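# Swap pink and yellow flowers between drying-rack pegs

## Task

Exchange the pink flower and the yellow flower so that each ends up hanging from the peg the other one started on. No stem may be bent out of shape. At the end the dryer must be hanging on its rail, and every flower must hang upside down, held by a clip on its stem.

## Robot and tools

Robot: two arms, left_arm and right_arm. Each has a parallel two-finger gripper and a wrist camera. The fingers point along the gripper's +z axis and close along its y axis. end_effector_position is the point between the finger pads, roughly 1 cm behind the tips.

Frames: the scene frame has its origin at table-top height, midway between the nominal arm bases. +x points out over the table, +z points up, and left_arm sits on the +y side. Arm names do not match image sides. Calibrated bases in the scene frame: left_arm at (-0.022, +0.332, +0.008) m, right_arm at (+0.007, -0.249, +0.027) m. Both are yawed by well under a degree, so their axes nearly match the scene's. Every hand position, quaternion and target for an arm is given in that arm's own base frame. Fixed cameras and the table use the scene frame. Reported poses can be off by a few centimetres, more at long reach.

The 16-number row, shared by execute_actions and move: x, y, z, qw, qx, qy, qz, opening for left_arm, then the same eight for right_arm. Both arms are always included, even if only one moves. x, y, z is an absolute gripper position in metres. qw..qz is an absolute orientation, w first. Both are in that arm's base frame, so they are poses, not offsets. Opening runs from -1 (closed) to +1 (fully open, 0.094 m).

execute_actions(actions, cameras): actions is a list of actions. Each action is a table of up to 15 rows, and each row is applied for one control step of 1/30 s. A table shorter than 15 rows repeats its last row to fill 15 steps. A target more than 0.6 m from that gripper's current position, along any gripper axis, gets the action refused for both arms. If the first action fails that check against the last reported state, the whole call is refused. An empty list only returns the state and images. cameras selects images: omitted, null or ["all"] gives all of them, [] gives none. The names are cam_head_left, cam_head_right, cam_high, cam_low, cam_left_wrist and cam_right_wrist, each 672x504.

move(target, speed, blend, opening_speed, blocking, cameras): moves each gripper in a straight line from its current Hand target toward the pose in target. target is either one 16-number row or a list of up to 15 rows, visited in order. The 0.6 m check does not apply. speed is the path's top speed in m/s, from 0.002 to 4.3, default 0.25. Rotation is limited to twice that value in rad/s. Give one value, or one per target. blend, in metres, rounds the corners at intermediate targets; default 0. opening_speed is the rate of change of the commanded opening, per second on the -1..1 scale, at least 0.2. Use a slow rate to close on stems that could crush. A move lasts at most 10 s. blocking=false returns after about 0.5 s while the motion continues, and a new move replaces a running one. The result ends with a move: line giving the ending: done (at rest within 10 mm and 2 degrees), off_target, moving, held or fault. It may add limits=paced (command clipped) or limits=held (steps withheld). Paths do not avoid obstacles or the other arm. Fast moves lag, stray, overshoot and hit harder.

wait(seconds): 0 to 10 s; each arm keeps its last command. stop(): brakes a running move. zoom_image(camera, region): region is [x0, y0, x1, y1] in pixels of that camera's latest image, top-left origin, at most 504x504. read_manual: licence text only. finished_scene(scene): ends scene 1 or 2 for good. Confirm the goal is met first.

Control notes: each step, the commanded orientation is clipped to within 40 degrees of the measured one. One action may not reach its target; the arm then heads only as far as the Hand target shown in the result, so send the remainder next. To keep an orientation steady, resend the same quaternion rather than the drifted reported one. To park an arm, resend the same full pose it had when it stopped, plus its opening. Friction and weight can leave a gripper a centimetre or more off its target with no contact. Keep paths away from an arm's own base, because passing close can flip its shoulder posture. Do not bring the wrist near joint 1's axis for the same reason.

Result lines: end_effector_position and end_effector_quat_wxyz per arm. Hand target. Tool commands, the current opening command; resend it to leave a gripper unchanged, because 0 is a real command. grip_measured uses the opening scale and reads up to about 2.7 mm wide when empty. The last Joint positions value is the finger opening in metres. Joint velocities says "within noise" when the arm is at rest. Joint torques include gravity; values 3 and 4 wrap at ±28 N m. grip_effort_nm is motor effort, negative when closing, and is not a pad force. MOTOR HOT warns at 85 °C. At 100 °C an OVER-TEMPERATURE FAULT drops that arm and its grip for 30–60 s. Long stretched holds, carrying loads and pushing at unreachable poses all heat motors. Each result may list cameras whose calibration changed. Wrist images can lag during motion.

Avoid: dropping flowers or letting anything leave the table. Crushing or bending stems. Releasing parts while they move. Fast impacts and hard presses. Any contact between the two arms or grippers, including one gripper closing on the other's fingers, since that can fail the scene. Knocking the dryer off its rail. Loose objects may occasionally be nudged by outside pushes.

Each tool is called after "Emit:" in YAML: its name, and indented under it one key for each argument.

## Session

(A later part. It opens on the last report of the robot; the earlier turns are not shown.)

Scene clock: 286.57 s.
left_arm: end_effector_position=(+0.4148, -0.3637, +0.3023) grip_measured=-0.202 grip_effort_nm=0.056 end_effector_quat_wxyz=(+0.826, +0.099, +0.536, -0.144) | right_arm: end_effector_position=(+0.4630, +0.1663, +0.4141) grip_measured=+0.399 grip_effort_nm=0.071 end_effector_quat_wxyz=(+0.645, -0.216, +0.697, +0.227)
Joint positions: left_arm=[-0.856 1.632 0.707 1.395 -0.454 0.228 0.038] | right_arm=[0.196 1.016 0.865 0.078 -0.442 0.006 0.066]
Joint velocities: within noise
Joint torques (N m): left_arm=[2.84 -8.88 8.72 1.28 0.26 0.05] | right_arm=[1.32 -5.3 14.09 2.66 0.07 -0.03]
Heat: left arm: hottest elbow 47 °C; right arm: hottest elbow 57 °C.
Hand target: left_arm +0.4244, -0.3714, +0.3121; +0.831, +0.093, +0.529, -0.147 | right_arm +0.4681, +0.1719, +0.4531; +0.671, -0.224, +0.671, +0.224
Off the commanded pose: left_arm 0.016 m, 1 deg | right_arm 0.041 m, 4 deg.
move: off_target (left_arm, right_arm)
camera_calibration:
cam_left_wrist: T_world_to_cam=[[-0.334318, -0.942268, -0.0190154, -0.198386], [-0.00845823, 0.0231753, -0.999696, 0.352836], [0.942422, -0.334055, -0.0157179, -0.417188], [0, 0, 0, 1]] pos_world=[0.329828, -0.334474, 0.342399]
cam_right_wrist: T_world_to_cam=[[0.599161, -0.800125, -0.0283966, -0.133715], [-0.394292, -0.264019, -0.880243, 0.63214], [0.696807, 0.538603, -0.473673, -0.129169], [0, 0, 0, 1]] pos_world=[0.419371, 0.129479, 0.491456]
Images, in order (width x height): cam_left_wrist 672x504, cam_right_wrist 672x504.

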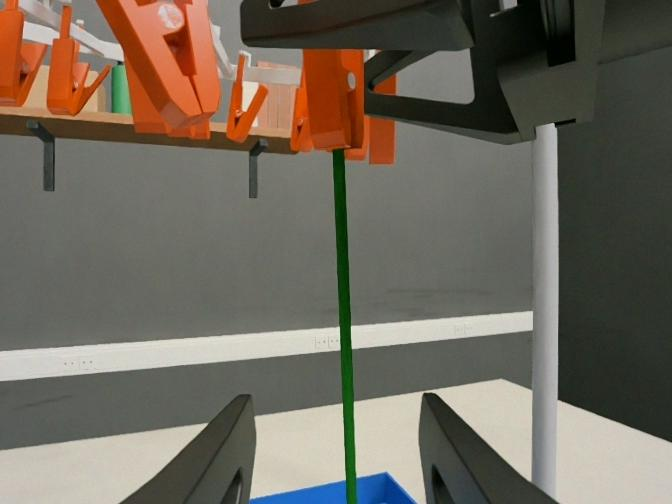

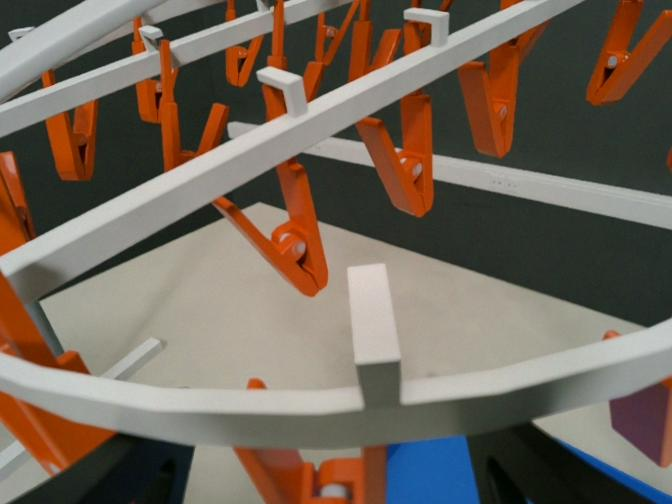

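Emit:
move:
  target:
    - [0.425,-0.372,0.312,0.8306,0.0933,0.5291,-0.1465,-0.2,0.471,0.173,0.454,0.6706,-0.2244,0.6706,0.2244,-0.4]
    - [0.478,-0.393,0.316,0.8306,0.0933,0.5291,-0.1465,-0.2,0.471,0.173,0.454,0.6706,-0.2244,0.6706,0.2244,-0.4]
  speed: 0.07
  opening_speed: 0.5
  cameras: ["cam_right_wrist","cam_left_wrist"]

Scene clock: 292.70 s.
left_arm: end_effector_position=(+0.4642, -0.3882, +0.3053) grip_measured=-0.202 grip_effort_nm=0.051 end_effector_quat_wxyz=(+0.826, +0.103, +0.536, -0.143) | right_arm: end_effector_position=(+0.4630, +0.1663, +0.4141) grip_measured=-0.399 grip_effort_nm=-0.085 end_effector_quat_wxyz=(+0.645, -0.216, +0.697, +0.227)
Joint positions: left_arm=[-0.808 1.721 0.854 1.324 -0.406 0.211 0.038] | right_arm=[0.196 1.016 0.865 0.079 -0.442 0.006 0.028]
Joint velocities: within noise
Joint torques (N m): left_arm=[3.31 -10.46 9.31 1.21 0.27 -0.06] | right_arm=[1.38 -5.25 14.05 2.71 0.05 -0.03]
Heat: left arm: hottest elbow 48 °C; right arm: hottest elbow 58 °C.
Hand target: left_arm +0.4772, -0.3923, +0.3159; +0.831, +0.093, +0.529, -0.146 | right_arm +0.4681, +0.1719, +0.4531; +0.671, -0.224, +0.671, +0.224
Off the commanded pose: left_arm 0.018 m, 2 deg | right_arm 0.041 m, 4 deg.
move: off_target (left_arm, right_arm)
camera_calibration:
cam_left_wrist: T_world_to_cam=[[-0.336763, -0.941173, -0.0280061, -0.20055], [-0.00720322, 0.0323177, -0.999452, 0.35974], [0.941562, -0.336377, -0.0176629, -0.471742], [0, 0, 0, 1]] pos_world=[0.379228, -0.359061, 0.345594]
cam_right_wrist: T_world_to_cam=[[0.599124, -0.800158, -0.0282533, -0.133703], [-0.393993, -0.263918, -0.880407, 0.632131], [0.697008, 0.538605, -0.473376, -0.129282], [0, 0, 0, 1]] pos_world=[0.419271, 0.129479, 0.491556]
Images, in order (width x height): cam_left_wrist 672x504, cam_right_wrist 672x504.

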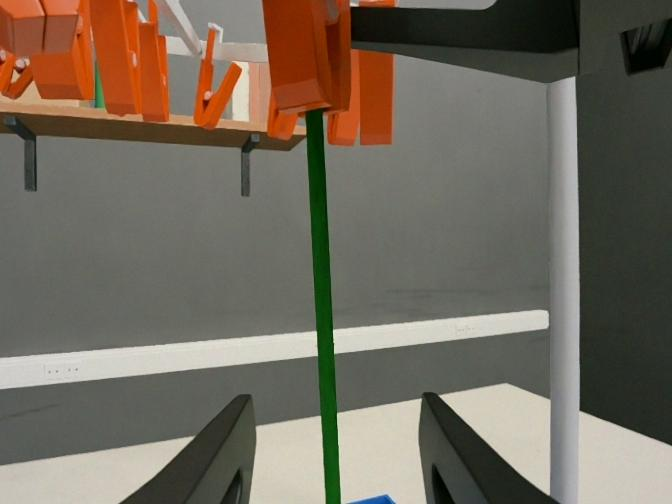

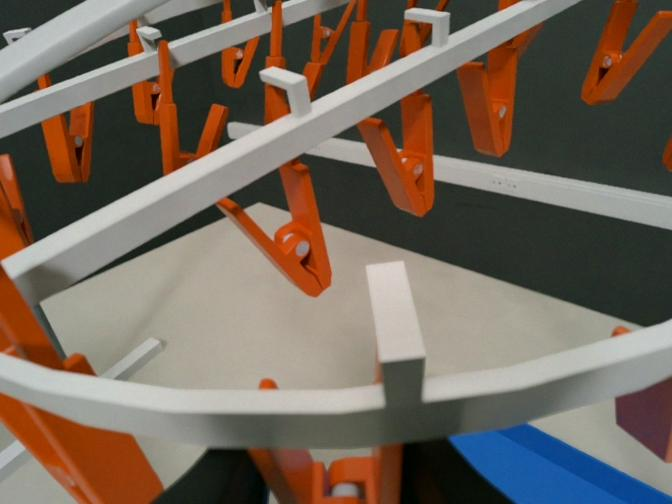

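Emit:
move:
  target:
    - [0.520,-0.408,0.318,0.8306,0.0933,0.5291,-0.1465,-0.2,0.471,0.173,0.454,0.6706,-0.2244,0.6706,0.2244,-0.4]
  speed: 0.07
  cameras: ["cam_left_wrist","cam_high"]

Emit:
zoom_image:
  camera: "cam_high"
  region: [260, 120, 360, 220]

Scene clock: 296.40 s.
left_arm: end_effector_position=(+0.5058, -0.4037, +0.3066) grip_measured=-0.202 grip_effort_nm=0.046 end_effector_quat_wxyz=(+0.825, +0.103, +0.537, -0.143) | right_arm: end_effector_position=(+0.4630, +0.1663, +0.4141) grip_measured=-0.399 grip_effort_nm=-0.076 end_effector_quat_wxyz=(+0.645, -0.216, +0.697, +0.227)
Joint positions: left_arm=[-0.77 1.795 0.975 1.267 -0.372 0.192 0.038] | right_arm=[0.196 1.016 0.865 0.079 -0.442 0.006 0.028]
Joint velocities: within noise
Joint torques (N m): left_arm=[3.37 -11.75 9.68 1.37 0.23 -0.06] | right_arm=[1.44 -5.13 14.01 2.69 0.06 -0.02]
Heat: left arm: hottest elbow 49 °C; right arm: hottest elbow 58 °C.
Hand target: left_arm +0.5191, -0.4072, +0.3177; +0.831, +0.094, +0.529, -0.146 | right_arm +0.4681, +0.1719, +0.4531; +0.671, -0.224, +0.671, +0.224
Off the commanded pose: left_arm 0.019 m, 2 deg | right_arm 0.041 m, 4 deg.
move: off_target (left_arm, right_arm)
camera_calibration:
cam_left_wrist: T_world_to_cam=[[-0.336424, -0.941294, -0.0280018, -0.20134], [-0.00891231, 0.0329162, -0.999418, 0.362879], [0.941668, -0.335979, -0.0194629, -0.515498], [0, 0, 0, 1]] pos_world=[0.420927, -0.374662, 0.346997]
Images, in order (width x height): cam_high 672x504, cam_left_wrist 672x504.

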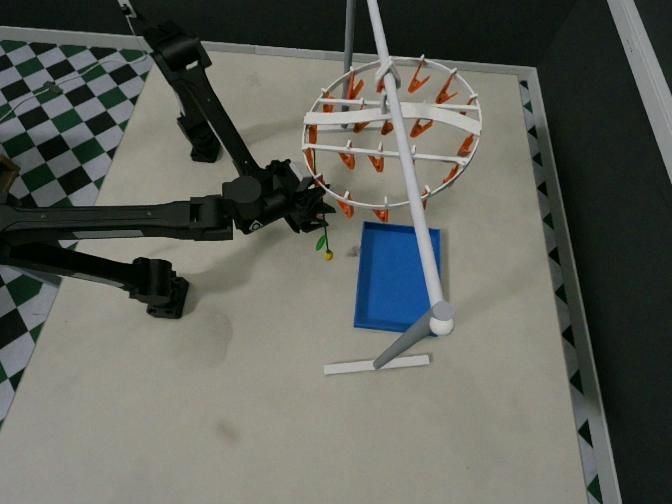

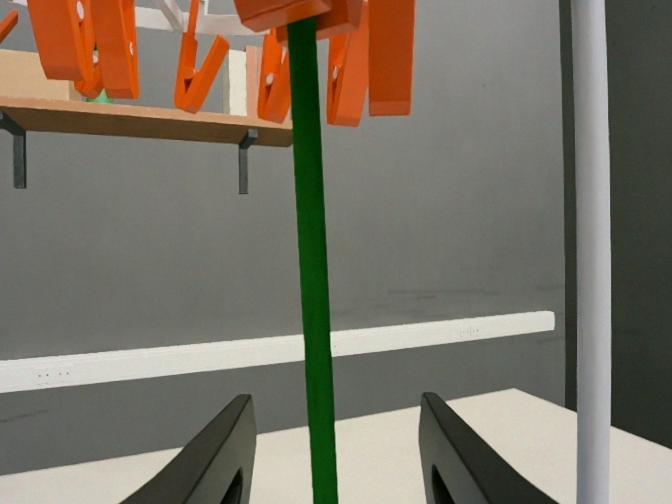

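Scaled by 5.040 from the camera's 672x504 image, which has a finer 960x720 frame.

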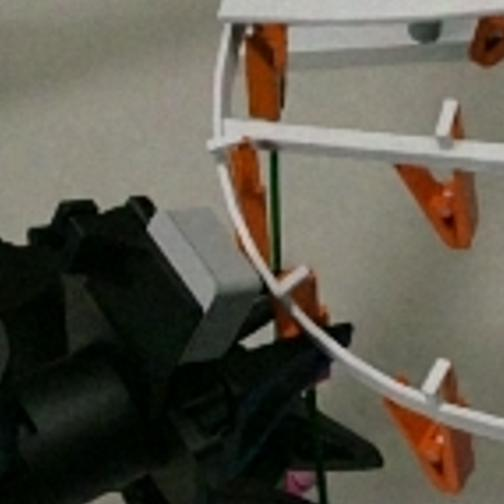

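Width ~25. Close.

Emit:
move:
  target:
    - [0.520,-0.408,0.318,0.8306,0.0933,0.5291,-0.1465,-1,0.471,0.173,0.454,0.6706,-0.2244,0.6706,0.2244,-0.4]
    - [0.520,-0.408,0.318,0.8306,0.0933,0.5291,-0.1465,-1,0.471,0.173,0.454,0.6706,-0.2244,0.6706,0.2244,-0.7]
  opening_speed: 0.5
  cameras: ["cam_left_wrist"]

Emit:
move:
  target:
    - [0.520,-0.408,0.240,0.8306,0.0933,0.5291,-0.1465,-1,0.471,0.173,0.454,0.6706,-0.2244,0.6706,0.2244,-0.7]
  speed: 0.06
  cameras: ["cam_left_wrist"]

Scene clock: 302.03 s.
left_arm: end_effector_position=(+0.5066, -0.4031, +0.3070) grip_measured=-0.972 grip_effort_nm=-1.067 end_effector_quat_wxyz=(+0.825, +0.102, +0.537, -0.144) | right_arm: end_effector_position=(+0.4639, +0.1658, +0.4152) grip_measured=-0.572 grip_effort_nm=-1.009 end_effector_quat_wxyz=(+0.646, -0.215, +0.697, +0.225)
Joint positions: left_arm=[-0.768 1.795 0.976 1.266 -0.372 0.188 0.001] | right_arm=[0.196 1.017 0.868 0.079 -0.438 0.006 0.02]
Joint velocities: within noise
Joint torques (N m): left_arm=[3.31 -11.75 9.7 1.32 0.23 -0.02] | right_arm=[1.32 -5.25 13.86 2.67 -0.11 -0.02]
Heat: left arm: hottest elbow 50 °C; right arm: hottest elbow 59 °C.
Hand target: left_arm +0.5192, -0.4071, +0.3180; +0.831, +0.093, +0.529, -0.146 | right_arm +0.4683, +0.1720, +0.4532; +0.671, -0.224, +0.671, +0.224
Off the commanded pose: left_arm 0.018 m, 1 deg | right_arm 0.040 m, 4 deg.
move: off_target (left_arm, right_arm); target 2's new opening was sent with right_arm's hand 0.041 m and 4 deg from that target
camera_calibration:
cam_left_wrist: T_world_to_cam=[[-0.336498, -0.941382, -0.0238716, -0.201807], [-0.00975739, 0.0288341, -0.999537, 0.362138], [0.941634, -0.336109, -0.018888, -0.516337], [0, 0, 0, 1]] pos_world=[0.421826, -0.373965, 0.3474]
Images, in order (width x height): cam_left_wrist 672x504.

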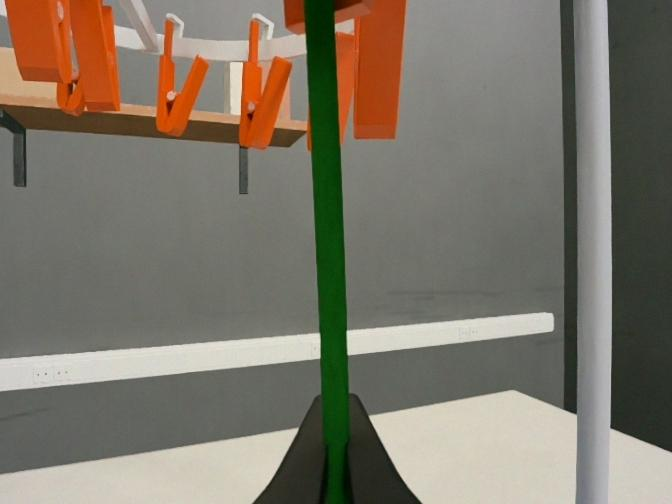

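Scene clock: 303.83 s.
left_arm: end_effector_position=(+0.5107, -0.4073, +0.2430) grip_measured=-0.972 grip_effort_nm=-1.067 end_effector_quat_wxyz=(+0.828, +0.100, +0.533, -0.146) | right_arm: end_effector_position=(+0.4639, +0.1658, +0.4154) grip_measured=-0.573 grip_effort_nm=-1.038 end_effector_quat_wxyz=(+0.646, -0.215, +0.697, +0.225)
Joint positions: left_arm=[-0.768 1.954 0.977 1.436 -0.371 0.188 0.001] | right_arm=[0.196 1.017 0.868 0.08 -0.438 0.006 0.02]
Joint velocities: within noise
Joint torques (N m): left_arm=[3.25 -11.99 7.17 2.11 0.19 -0.01] | right_arm=[1.2 -5.25 13.86 2.71 -0.11 -0.02]
Heat: left arm: hottest elbow 50 °C; right arm: hottest elbow 59 °C.
Hand target: left_arm +0.5198, -0.4077, +0.2399; +0.831, +0.093, +0.529, -0.146 | right_arm +0.4683, +0.1720, +0.4532; +0.671, -0.224, +0.671, +0.224
Off the commanded pose: left_arm 0.010 m, 1 deg | right_arm 0.040 m, 4 deg.
move: off_target (right_arm)
camera_calibration:
cam_left_wrist: T_world_to_cam=[[-0.337292, -0.941186, -0.0200933, -0.20631], [-0.00189515, 0.0220229, -0.999756, 0.291643], [0.941398, -0.337171, -0.00921182, -0.525459], [0, 0, 0, 1]] pos_world=[0.425632, -0.377768, 0.282586]
Images, in order (width x height): cam_left_wrist 672x504.

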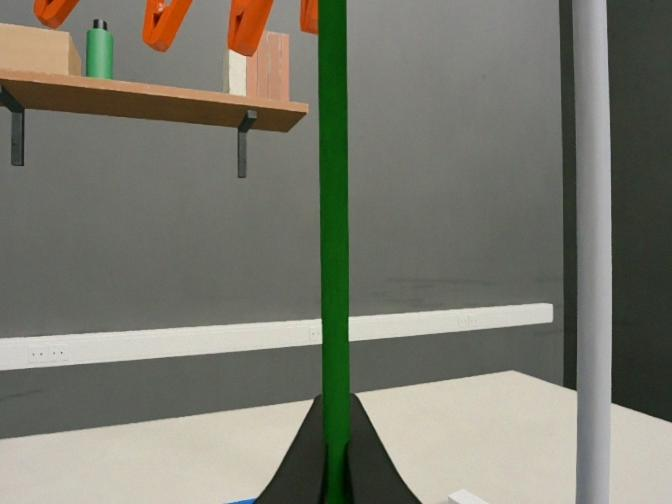

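Emit:
wait:
  seconds: 0.1
  cameras: ["cam_low","cam_head_left"]

Emit:
zoom_image:
  camera: "cam_low"
  region: [250, 130, 350, 230]

Scene clock: 305.33 s.
left_arm: end_effector_position=(+0.5107, -0.4073, +0.2431) grip_measured=-0.972 grip_effort_nm=-1.067 end_effector_quat_wxyz=(+0.828, +0.100, +0.533, -0.146) | right_arm: end_effector_position=(+0.4639, +0.1658, +0.4154) grip_measured=-0.573 grip_effort_nm=-1.033 end_effector_quat_wxyz=(+0.646, -0.215, +0.697, +0.225)
Joint positions: left_arm=[-0.768 1.954 0.977 1.436 -0.371 0.188 0.001] | right_arm=[0.196 1.017 0.868 0.08 -0.438 0.006 0.02]
Joint velocities: within noise
Joint torques (N m): left_arm=[3.25 -11.87 7.16 2.21 0.19 -0.02] | right_arm=[1.44 -5.19 13.93 2.66 -0.11 -0.03]
Heat: left arm: hottest elbow 51 °C; right arm: hottest elbow 59 °C.
Hand target: left_arm +0.5198, -0.4077, +0.2400; +0.831, +0.093, +0.529, -0.146 | right_arm +0.4683, +0.1720, +0.4532; +0.671, -0.224, +0.671, +0.224
Tool commands: left_gripper/opening=-1.0 right_gripper/opening=-0.7
Off the commanded pose: left_arm 0.010 m, 1 deg | right_arm 0.040 m, 4 deg.
wait: 0.10 s; at rest from the start
Images, in order (width x height): cam_head_left 672x504, cam_low 672x504.

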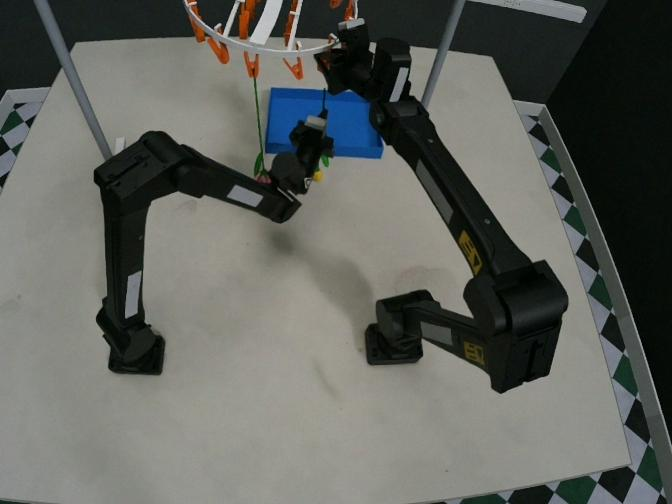

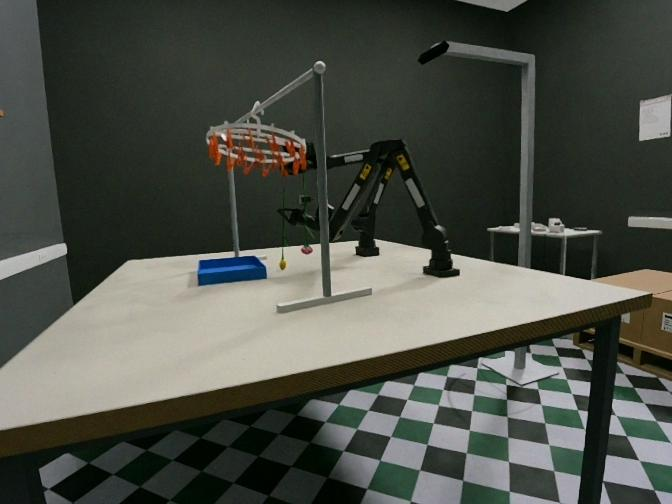

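Scaled by 5.040 from the camera's 672x504 image, which has a finer 960x720 frame.

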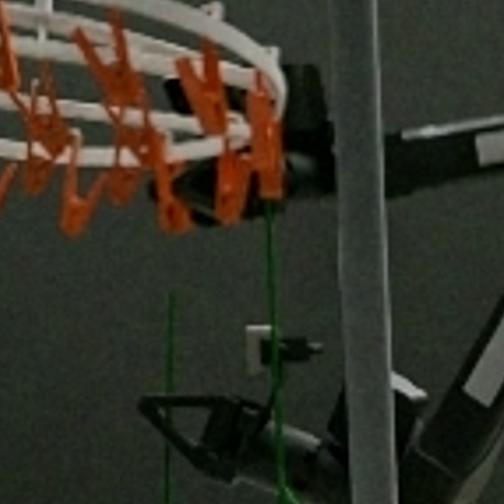

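Emit:
move:
  target:
    - [0.42,-0.372,0.250,0.8306,0.0933,0.5291,-0.1465,-1,0.471,0.173,0.454,0.6706,-0.2244,0.6706,0.2244,-0.7]
    - [0.42,-0.372,0.250,0.8306,0.0933,0.5291,-0.1465,-1,0.471,0.173,0.454,0.6706,-0.2244,0.6706,0.2244,0.3]
    - [0.37,-0.35,0.28,0.8306,0.0933,0.5291,-0.1465,-1,0.38,0.105,0.454,0.6706,-0.2244,0.6706,0.2244,0.3]
  speed: 0.08
  opening_speed: 0.5
  cameras: ["cam_left_wrist","cam_high"]

Emit:
move:
  target:
    - [0.36,-0.34,0.29,0.8306,0.0933,0.5291,-0.1465,-1,0.24,0.12,0.455,0.707,0,0.707,0,0.4]
    - [0.36,-0.33,0.29,0.8306,0.0933,0.5291,-0.1465,-1,0.24,0.44,0.465,0.707,0.06,0.707,-0.06,0.4]
  speed: 0.15
  cameras: ["cam_right_wrist","cam_high"]

Scene clock: 320.60 s.
left_arm: end_effector_position=(+0.3765, -0.3493, +0.2692) grip_measured=-0.972 grip_effort_nm=-1.067 end_effector_quat_wxyz=(+0.825, +0.096, +0.538, -0.142) | right_arm: end_effector_position=(+0.3801, +0.1087, +0.4617) grip_measured=+0.299 grip_effort_nm=0.066 end_effector_quat_wxyz=(+0.675, -0.227, +0.665, +0.227)
Joint positions: left_arm=[-0.912 1.664 0.593 1.55 -0.512 0.257 0.001] | right_arm=[0.019 0.741 0.798 -0.041 -0.635 0.006 0.061]
Joint velocities: within noise
Joint torques (N m): left_arm=[1.73 -10.75 4.57 2.04 0.07 0.2] | right_arm=[-0.21 -1.79 8.42 1.55 -0.11 -0.02]
Heat: left arm: hottest elbow 50 °C; right arm: hottest elbow 60 °C.
Hand target: left_arm +0.3701, -0.3499, +0.2800; +0.831, +0.093, +0.529, -0.147 | right_arm +0.3800, +0.1051, +0.4541; +0.671, -0.224, +0.670, +0.224
Off the commanded pose: left_arm 0.013 m, 1 deg | right_arm 0.009 m, 1 deg.
move: off_target (left_arm); target 2's new opening was sent with right_arm's hand 0.040 m and 4 deg from that target
camera_calibration:
cam_left_wrist: T_world_to_cam=[[-0.32759, -0.944669, -0.0168827, -0.202215], [-0.0137749, 0.0226421, -0.999649, 0.320877], [0.94472, -0.327242, -0.02043, -0.374025], [0, 0, 0, 1]] pos_world=[0.291525, -0.320688, 0.309709]
Images, in order (width x height): cam_high 672x504, cam_left_wrist 672x504.

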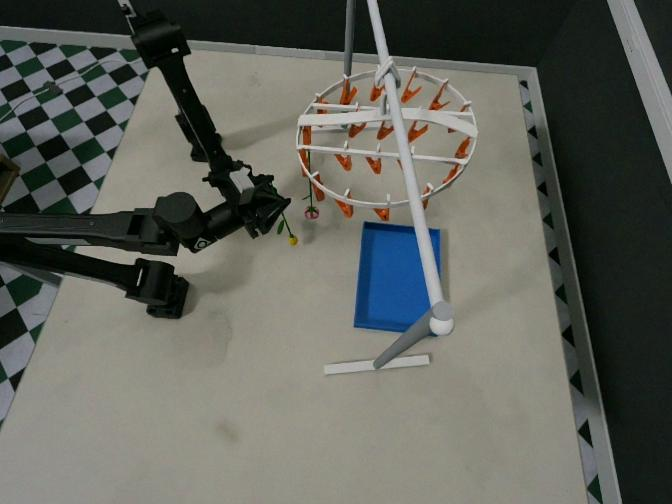

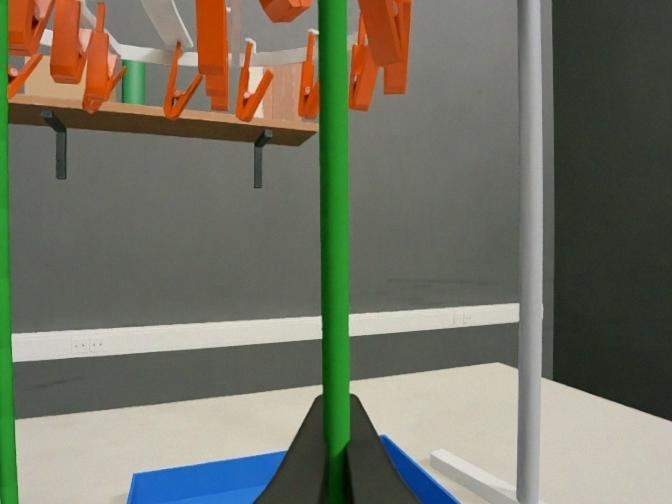

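Scene clock: 325.20 s.
left_arm: end_effector_position=(+0.3613, -0.3336, +0.2827) grip_measured=-0.972 grip_effort_nm=-1.067 end_effector_quat_wxyz=(+0.828, +0.095, +0.533, -0.145) | right_arm: end_effector_position=(+0.2387, +0.3432, +0.4380) grip_measured=+0.399 grip_effort_nm=0.066 end_effector_quat_wxyz=(+0.702, +0.021, +0.709, -0.071)
Joint positions: left_arm=[-0.916 1.591 0.541 1.545 -0.511 0.26 0.001] | right_arm=[1.387 1.126 0.981 0.045 1.518 0.029 0.066]
Joint velocities: within noise
Joint torques (N m): left_arm=[2.67 -9.93 4.72 1.26 0.29 0.08] | right_arm=[0.38 -7.88 7.94 1.26 0.01 0.04]
Heat: left arm: hottest elbow 49 °C; right arm: hottest elbow 59 °C.
Hand target: left_arm +0.3600, -0.3317, +0.2899; +0.831, +0.093, +0.529, -0.147 | right_arm +0.2395, +0.3408, +0.4338; +0.701, +0.018, +0.709, -0.075
Off the commanded pose: left_arm 0.008 m, 1 deg | right_arm 0.100 m, 5 deg.
move: held (right_arm; a check stopped the path); path passed 1 of 2 targets; limits=held
pose unreachable (right arm): on one or more control steps of this call, first in action 0 (counted from 0), this arm could not follow its commanded pose, so it was not sent that pose on those steps. It may still have moved: this result reports where it is.
cause: moving toward the commanded pose would bring a part of the arm too close to another arm (this arm's wrist (the part past joint 5) and the left arm's forearm (the part past joint 3)).
camera_calibration:
cam_right_wrist: T_world_to_cam=[[-0.124271, -0.989078, 0.0792534, 0.333364], [-0.426337, -0.0188992, -0.904367, 0.545637], [0.895988, -0.146175, -0.419332, 0.10681], [0, 0, 0, 1]] pos_world=[0.178353, 0.355648, 0.511824]
Images, in order (width x height): cam_high 672x504, cam_right_wrist 672x504.

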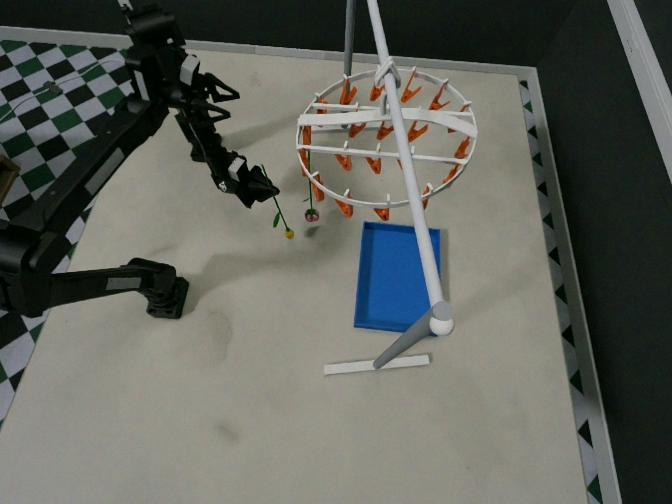

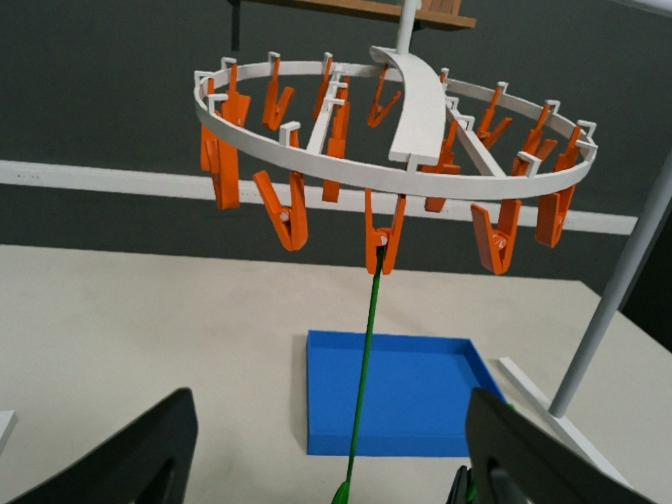

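Emit:
move:
  target:
    - [0.38,-0.32,0.29,0.8306,0.0933,0.5291,-0.1465,-1,0.29,0.34,0.465,0.703,0.075,0.703,-0.075,0.4]
    - [0.38,-0.32,0.29,0.8306,0.0933,0.5291,-0.1465,-1,0.33,0.42,0.465,0.694,0.135,0.694,-0.135,0.4]
  speed: 0.12
  cameras: ["cam_right_wrist","cam_high"]

Scene clock: 329.27 s.
left_arm: end_effector_position=(+0.3769, -0.3233, +0.2804) grip_measured=-0.972 grip_effort_nm=-1.062 end_effector_quat_wxyz=(+0.827, +0.102, +0.534, -0.143) | right_arm: end_effector_position=(+0.3124, +0.3960, +0.4371) grip_measured=+0.399 grip_effort_nm=0.071 end_effector_quat_wxyz=(+0.694, +0.092, +0.701, -0.138)
Joint positions: left_arm=[-0.86 1.59 0.54 1.523 -0.453 0.238 0.001] | right_arm=[1.252 1.405 1.218 0.093 1.579 0.029 0.066]
Joint velocities: within noise
Joint torques (N m): left_arm=[3.31 -9.76 5.37 1.32 0.27 -0.06] | right_arm=[-0.26 -12.51 13.03 1.94 0.18 0.02]
Heat: left arm: hottest elbow 48 °C; right arm: hottest elbow 59 °C.
Hand target: left_arm +0.3798, -0.3199, +0.2900; +0.831, +0.093, +0.529, -0.146 | right_arm +0.3182, +0.3979, +0.4619; +0.697, +0.120, +0.697, -0.120
Off the commanded pose: left_arm 0.011 m, 1 deg | right_arm 0.041 m, 5 deg.
move: held (right_arm; a check stopped the path), off_target (left_arm); path passed 1 of 2 targets; limits=held
pose unreachable (right arm): on one or more control steps of this call, first in action 0 (counted from 0), this arm could not follow its commanded pose, so it was not sent that pose on those steps. On the call's last step it was still not sent that pose. It may still have moved: this result reports where it is.
cause: moving toward the commanded pose would bring a part of the arm too close to another arm (this arm's wrist (the part past joint 5) and the left arm's forearm (the part past joint 3), along the way the arms are being sent, or toward where that arm still pushes).
camera_calibration:
cam_right_wrist: T_world_to_cam=[[-0.315193, -0.946161, 0.0737039, 0.43991], [-0.415072, 0.0675978, -0.907274, 0.54065], [0.853445, -0.316559, -0.414032, 0.126626], [0, 0, 0, 1]] pos_world=[0.254997, 0.419764, 0.510522]
Images, in order (width x height): cam_high 672x504, cam_right_wrist 672x504.

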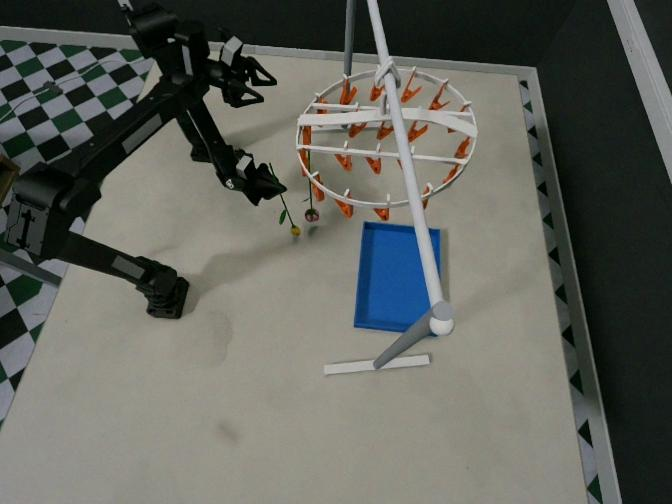

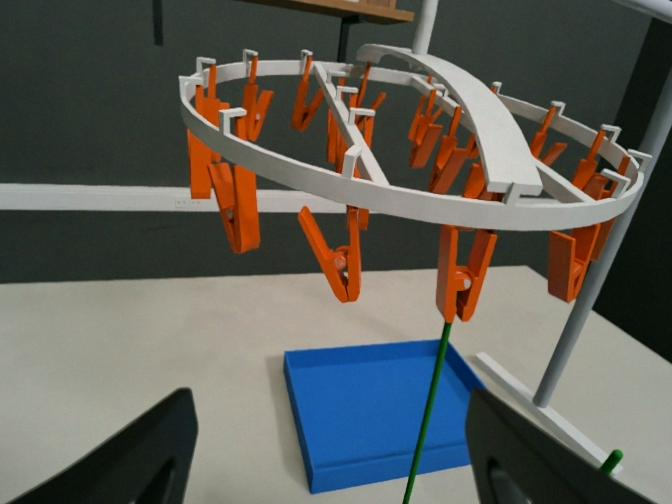

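Emit:
move:
  target:
    - [0.38,-0.32,0.29,0.8306,0.0933,0.5291,-0.1465,-1,0.372,0.390,0.455,0.694,0.135,0.694,-0.135,0.4]
  speed: 0.1
  cameras: ["cam_right_wrist"]

Scene clock: 333.33 s.
left_arm: end_effector_position=(+0.3769, -0.3233, +0.2804) grip_measured=-0.972 grip_effort_nm=-1.062 end_effector_quat_wxyz=(+0.827, +0.102, +0.534, -0.143) | right_arm: end_effector_position=(+0.3191, +0.3915, +0.4370) grip_measured=+0.399 grip_effort_nm=0.071 end_effector_quat_wxyz=(+0.693, +0.097, +0.700, -0.142)
Joint positions: left_arm=[-0.86 1.59 0.54 1.523 -0.453 0.237 0.001] | right_arm=[1.235 1.405 1.218 0.093 1.575 0.029 0.066]
Joint velocities: within noise
Joint torques (N m): left_arm=[3.31 -9.76 5.3 1.39 0.26 -0.05] | right_arm=[-0.15 -12.34 12.75 1.83 0 0.09]
Heat: left arm: hottest elbow 48 °C; right arm: hottest elbow 60 °C.
Hand target: left_arm +0.3796, -0.3198, +0.2899; +0.831, +0.093, +0.529, -0.146 | right_arm +0.3244, +0.3945, +0.4600; +0.697, +0.121, +0.697, -0.122
Off the commanded pose: left_arm 0.011 m, 1 deg | right_arm 0.056 m, 5 deg.
previous command not reached (right arm): moving toward its pose would have brought a part of the arm too close to another arm.
move: held (left_arm; a check stopped the path), off_target (right_arm; braked when a check withheld steps of left_arm); limits=held
pose unreachable (left arm): on one or more control steps of this call, first in action 0 (counted from 0), this arm could not follow its commanded pose, so it was not sent that pose on those steps. It may still have moved: this result reports where it is.
cause: moving toward the commanded pose would bring a part of the arm too close to another arm (this arm's forearm (the part past joint 3) and the right arm's wrist (the part past joint 5), along the way the arms are being sent, or toward where that arm still pushes).
camera_calibration:
cam_right_wrist: T_world_to_cam=[[-0.32671, -0.942248, 0.0736839, 0.439945], [-0.414565, 0.0728082, -0.907103, 0.54146], [0.849351, -0.326906, -0.41441, 0.124947], [0, 0, 0, 1]] pos_world=[0.262081, 0.415961, 0.510522]
Images, in order (width x height): cam_right_wrist 672x504.

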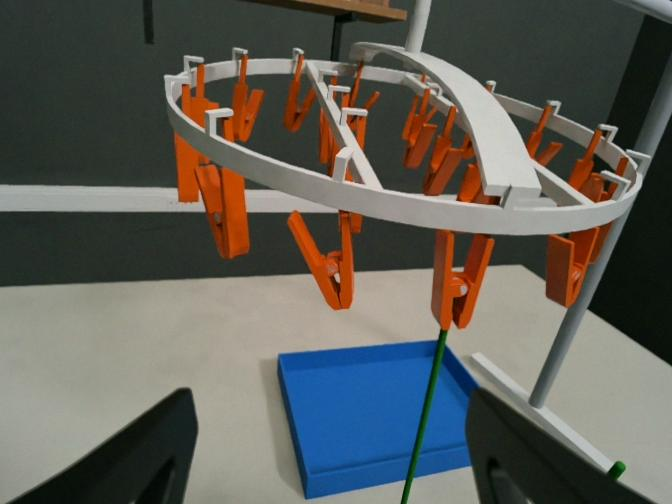

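Emit:
move:
  target:
    - [0.3796,-0.3198,0.2899,0.8306,0.0933,0.5291,-0.1465,-1,0.365,0.36,0.475,0.694,0.135,0.694,-0.135,0.4]
  speed: 0.08
  cameras: ["cam_high","cam_right_wrist"]

Scene clock: 344.30 s.
left_arm: end_effector_position=(+0.3769, -0.3233, +0.2804) grip_measured=-0.972 grip_effort_nm=-1.062 end_effector_quat_wxyz=(+0.827, +0.102, +0.534, -0.143) | right_arm: end_effector_position=(+0.3603, +0.3604, +0.4456) grip_measured=+0.399 grip_effort_nm=0.066 end_effector_quat_wxyz=(+0.690, +0.117, +0.699, -0.149)
Joint positions: left_arm=[-0.86 1.59 0.54 1.523 -0.453 0.237 0.001] | right_arm=[1.13 1.384 1.218 0.093 1.508 0.026 0.066]
Joint velocities: within noise
Joint torques (N m): left_arm=[3.25 -9.82 5.29 1.35 0.25 -0.06] | right_arm=[0.15 -13.16 12.9 1.44 -0.03 -0.11]
Heat: left arm: hottest elbow 47 °C; right arm: hottest elbow 62 °C.
Hand target: left_arm +0.3794, -0.3197, +0.2899; +0.831, +0.093, +0.529, -0.146 | right_arm +0.3638, +0.3587, +0.4745; +0.694, +0.135, +0.694, -0.135
Off the commanded pose: left_arm 0.010 m, 1 deg | right_arm 0.030 m, 3 deg.
move: off_target (right_arm)
camera_calibration:
cam_right_wrist: T_world_to_cam=[[-0.363168, -0.93006, 0.0556515, 0.440185], [-0.40956, 0.105704, -0.906139, 0.554399], [0.836881, -0.351873, -0.419304, 0.0990491], [0, 0, 0, 1]] pos_world=[0.304028, 0.385649, 0.519397]
Images, in order (width x height): cam_high 672x504, cam_right_wrist 672x504.

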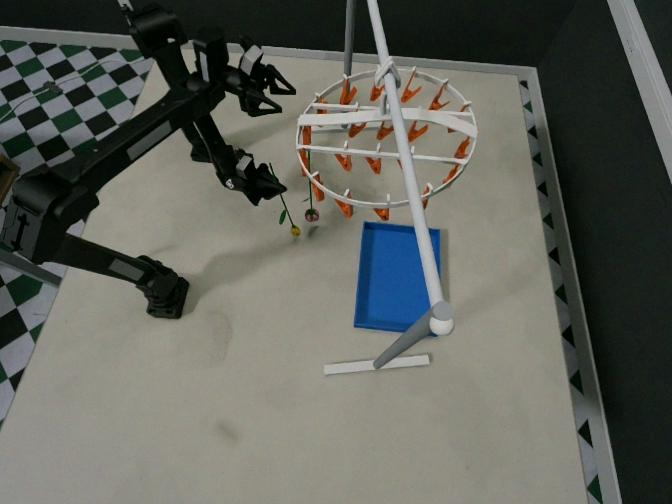

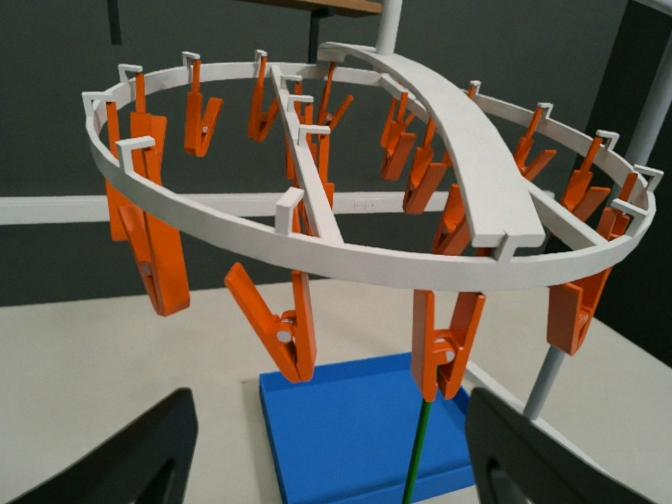

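Emit:
move:
  target:
    - [0.3796,-0.3198,0.2899,0.8306,0.0933,0.5291,-0.1465,-1,0.387,0.379,0.459,0.694,0.135,0.694,-0.135,0.4]
    - [0.3796,-0.3198,0.2899,0.8306,0.0933,0.5291,-0.1465,-1,0.454,0.353,0.458,0.694,0.135,0.694,-0.135,0.4]
    - [0.3796,-0.3198,0.2899,0.8306,0.0933,0.5291,-0.1465,-1,0.454,0.353,0.458,0.694,0.135,0.694,-0.135,-0.4]
  speed: 0.07
  opening_speed: 0.5
  cameras: ["cam_high","cam_right_wrist"]

Scene clock: 352.10 s.
left_arm: end_effector_position=(+0.3769, -0.3233, +0.2804) grip_measured=-0.972 grip_effort_nm=-1.062 end_effector_quat_wxyz=(+0.827, +0.102, +0.534, -0.143) | right_arm: end_effector_position=(+0.4448, +0.3476, +0.4347) grip_measured=-0.395 grip_effort_nm=-0.222 end_effector_quat_wxyz=(+0.687, +0.119, +0.702, -0.146)
Joint positions: left_arm=[-0.86 1.59 0.54 1.523 -0.453 0.237 0.001] | right_arm=[0.965 1.47 1.278 0.135 1.343 0.014 0.028]
Joint velocities: within noise
Joint torques (N m): left_arm=[3.25 -9.82 5.26 1.36 0.25 -0.05] | right_arm=[-0.09 -12.86 13.33 1.98 -0.01 -0.08]
Heat: left arm: hottest elbow 47 °C; right arm: hottest elbow 63 °C.
Hand target: left_arm +0.3794, -0.3197, +0.2899; +0.831, +0.093, +0.529, -0.146 | right_arm +0.4527, +0.3519, +0.4575; +0.694, +0.135, +0.694, -0.135
Off the commanded pose: left_arm 0.010 m, 1 deg | right_arm 0.026 m, 3 deg.
move: off_target (right_arm); target 3's new opening was sent with right_arm's hand 0.026 m and 3 deg from that target
camera_calibration:
cam_right_wrist: T_world_to_cam=[[-0.363047, -0.930424, 0.0500736, 0.462061], [-0.414579, 0.113172, -0.902949, 0.578701], [0.834459, -0.348572, -0.426821, 0.022456], [0, 0, 0, 1]] pos_world=[0.388929, 0.372248, 0.508985]
Images, in order (width x height): cam_high 672x504, cam_right_wrist 672x504.

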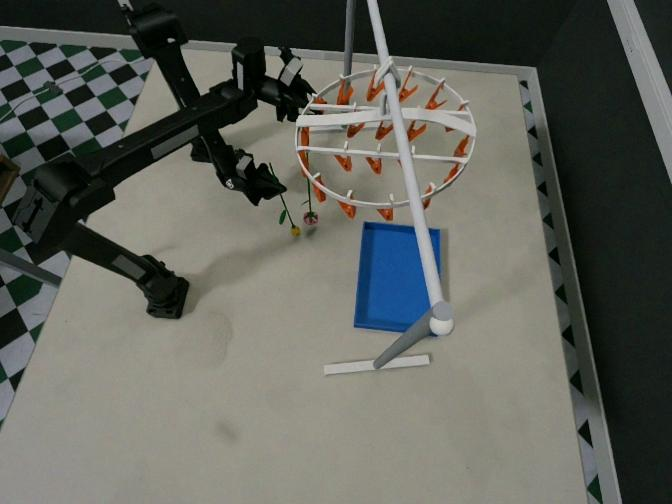

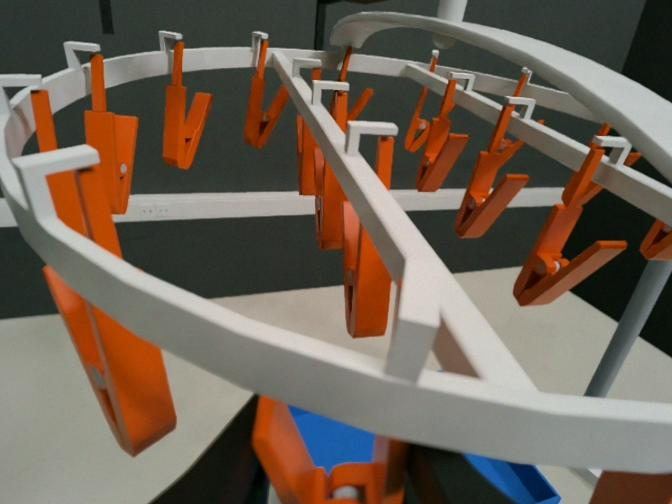

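Emit:
move:
  target:
    - [0.375,-0.22,0.285,0.8402,-0.0468,0.5353,0.0735,-1,0.454,0.353,0.458,0.694,0.135,0.694,-0.135,-0.7]
    - [0.46,-0.205,0.275,0.8402,-0.0468,0.5353,0.0735,-1,0.454,0.353,0.458,0.694,0.135,0.694,-0.135,-0.7]
  speed: 0.1
  opening_speed: 0.5
  cameras: ["cam_high","cam_left_wrist"]

Scene clock: 361.50 s.
left_arm: end_effector_position=(+0.4504, -0.2026, +0.2633) grip_measured=-0.972 grip_effort_nm=-1.062 end_effector_quat_wxyz=(+0.817, -0.025, +0.571, +0.078) | right_arm: end_effector_position=(+0.4448, +0.3476, +0.4347) grip_measured=-0.573 grip_effort_nm=-1.038 end_effector_quat_wxyz=(+0.687, +0.119, +0.702, -0.146)
Joint positions: left_arm=[-0.657 1.641 0.577 1.548 -0.734 0.391 0.001] | right_arm=[0.965 1.47 1.278 0.135 1.343 0.014 0.02]
Joint velocities: within noise
Joint torques (N m): left_arm=[3.19 -8 7.38 2.35 0.35 -0.07] | right_arm=[0.09 -12.98 13.27 2 -0.01 -0.09]
Heat: left arm: hottest elbow 46 °C; right arm: hottest elbow 64 °C.
Hand target: left_arm +0.4595, -0.2045, +0.2754; +0.827, -0.041, +0.557, +0.068 | right_arm +0.4527, +0.3519, +0.4575; +0.694, +0.135, +0.694, -0.135
Off the commanded pose: left_arm 0.015 m, 6 deg | right_arm 0.026 m, 3 deg.
joint sent to its limit (left arm) — joint 4 (wrist pitch), upper limit. The joint targets are off in orientation, not in position.
move: off_target (left_arm, right_arm)
camera_calibration:
cam_left_wrist: T_world_to_cam=[[0.16445, -0.984582, -0.059612, -0.257884], [-0.0891716, 0.0453478, -0.994983, 0.350033], [0.982346, 0.168941, -0.0803393, -0.296571], [0, 0, 0, 1]] pos_world=[0.364957, -0.219678, 0.309078]
Images, in order (width x height): cam_high 672x504, cam_left_wrist 672x504.

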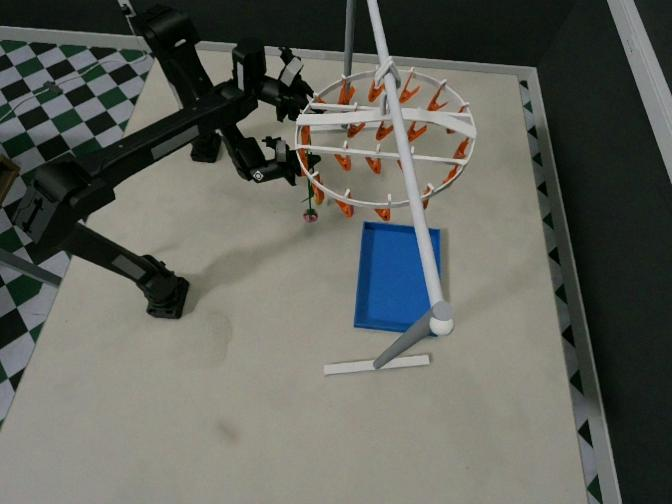

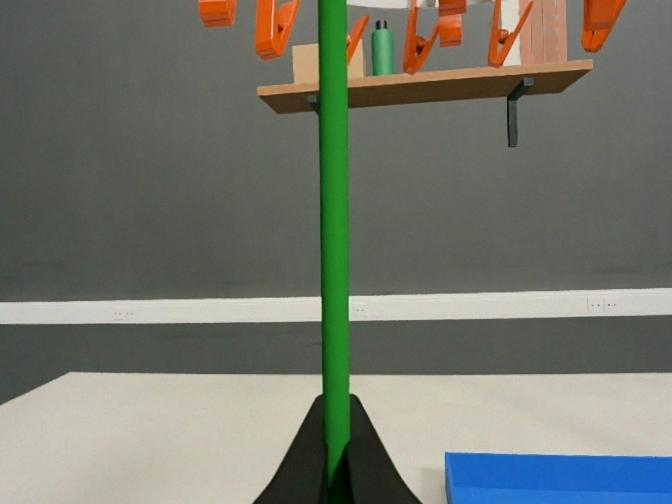

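Emit:
move:
  target: [0.502,-0.203,0.277,0.8402,-0.0468,0.5353,0.0735,-1,0.454,0.353,0.458,0.694,0.135,0.694,-0.135,-0.7]
  speed: 0.06
  cameras: ["cam_left_wrist","cam_low","cam_head_right"]

Emit:
zoom_image:
  camera: "cam_low"
  region: [250, 120, 350, 195]

Emit:
zoom_image:
  camera: "cam_left_wrist"
  region: [240, 0, 440, 150]

Emit:
zoom_image:
  camera: "cam_head_right"
  region: [200, 60, 280, 120]

Scene clock: 379.43 s.
left_arm: end_effector_position=(+0.4916, -0.2025, +0.2653) grip_measured=-0.972 grip_effort_nm=-1.067 end_effector_quat_wxyz=(+0.826, -0.029, +0.557, +0.080) | right_arm: end_effector_position=(+0.4448, +0.3476, +0.4347) grip_measured=-0.573 grip_effort_nm=-1.028 end_effector_quat_wxyz=(+0.687, +0.119, +0.702, -0.146)
Joint positions: left_arm=[-0.594 1.722 0.679 1.548 -0.676 0.378 0.001] | right_arm=[0.965 1.47 1.278 0.135 1.343 0.014 0.02]
Joint velocities: within noise
Joint torques (N m): left_arm=[3.31 -9.17 7.64 2.35 0.33 -0.05] | right_arm=[-0.03 -13.16 13.26 1.98 0 -0.09]
Heat: left arm: hottest elbow 48 °C; right arm: hottest elbow 66 °C.
Hand target: left_arm +0.5013, -0.2027, +0.2772; +0.836, -0.045, +0.542, +0.072 | right_arm +0.4527, +0.3519, +0.4575; +0.694, +0.135, +0.694, -0.135
Off the commanded pose: left_arm 0.016 m, 4 deg | right_arm 0.026 m, 3 deg.
joint sent to its limit (left arm) — joint 4 (wrist pitch), upper limit. The joint targets still meet the commanded pose.
move: off_target (left_arm, right_arm)
camera_calibration:
cam_left_wrist: T_world_to_cam=[[0.174267, -0.983321, -0.052057, -0.271125], [-0.0549266, 0.0430765, -0.997561, 0.338996], [0.983165, 0.176702, -0.0465037, -0.344728], [0, 0, 0, 1]] pos_world=[0.404793, -0.220292, 0.308024]
Images, in order (width x height): cam_head_right 672x504, cam_low 672x504, cam_left_wrist 672x504.

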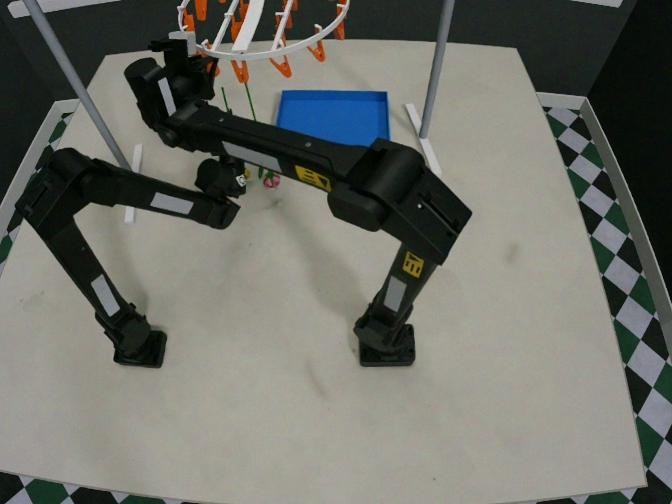

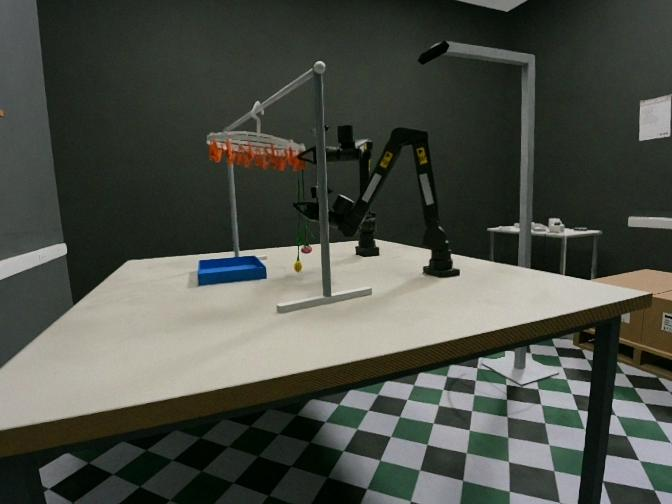

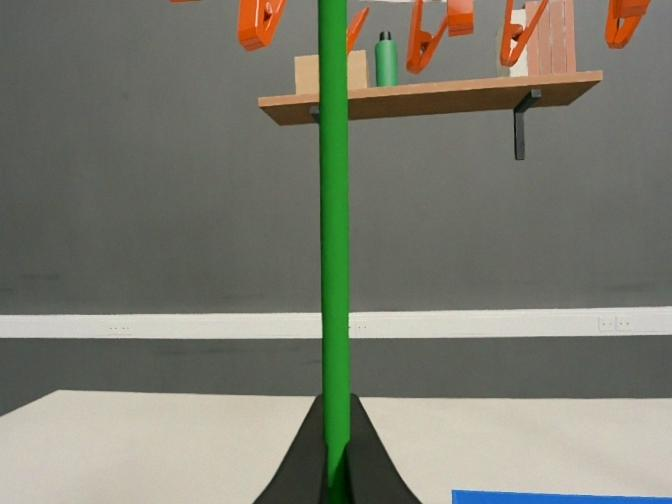

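Scaled by 5.040 from the camera's 672x504 image, which has a finer 960x720 frame.

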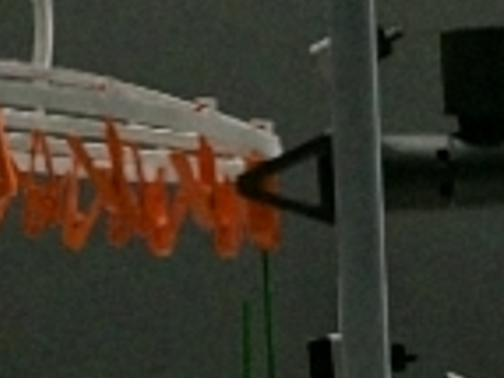

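Scaled by 2.520 from the camera's 672x504 image, which has a finer 960x720 frame.

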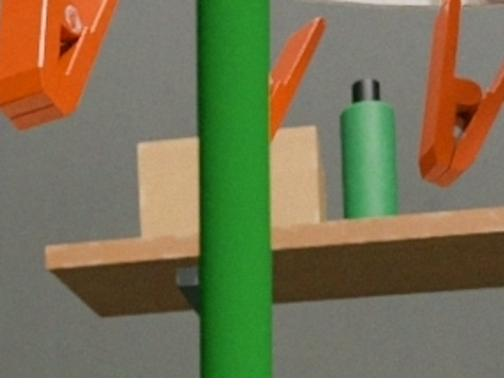

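Scaled by 6.300 from the camera's 672x504 image, which has a finer 960x720 frame.

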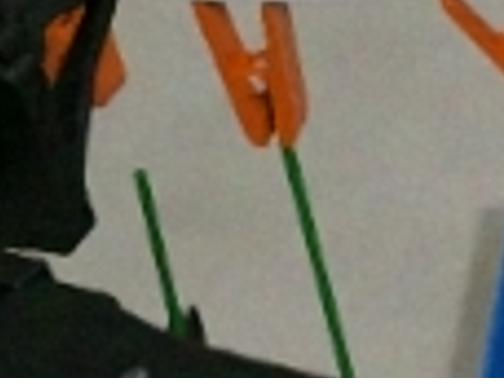

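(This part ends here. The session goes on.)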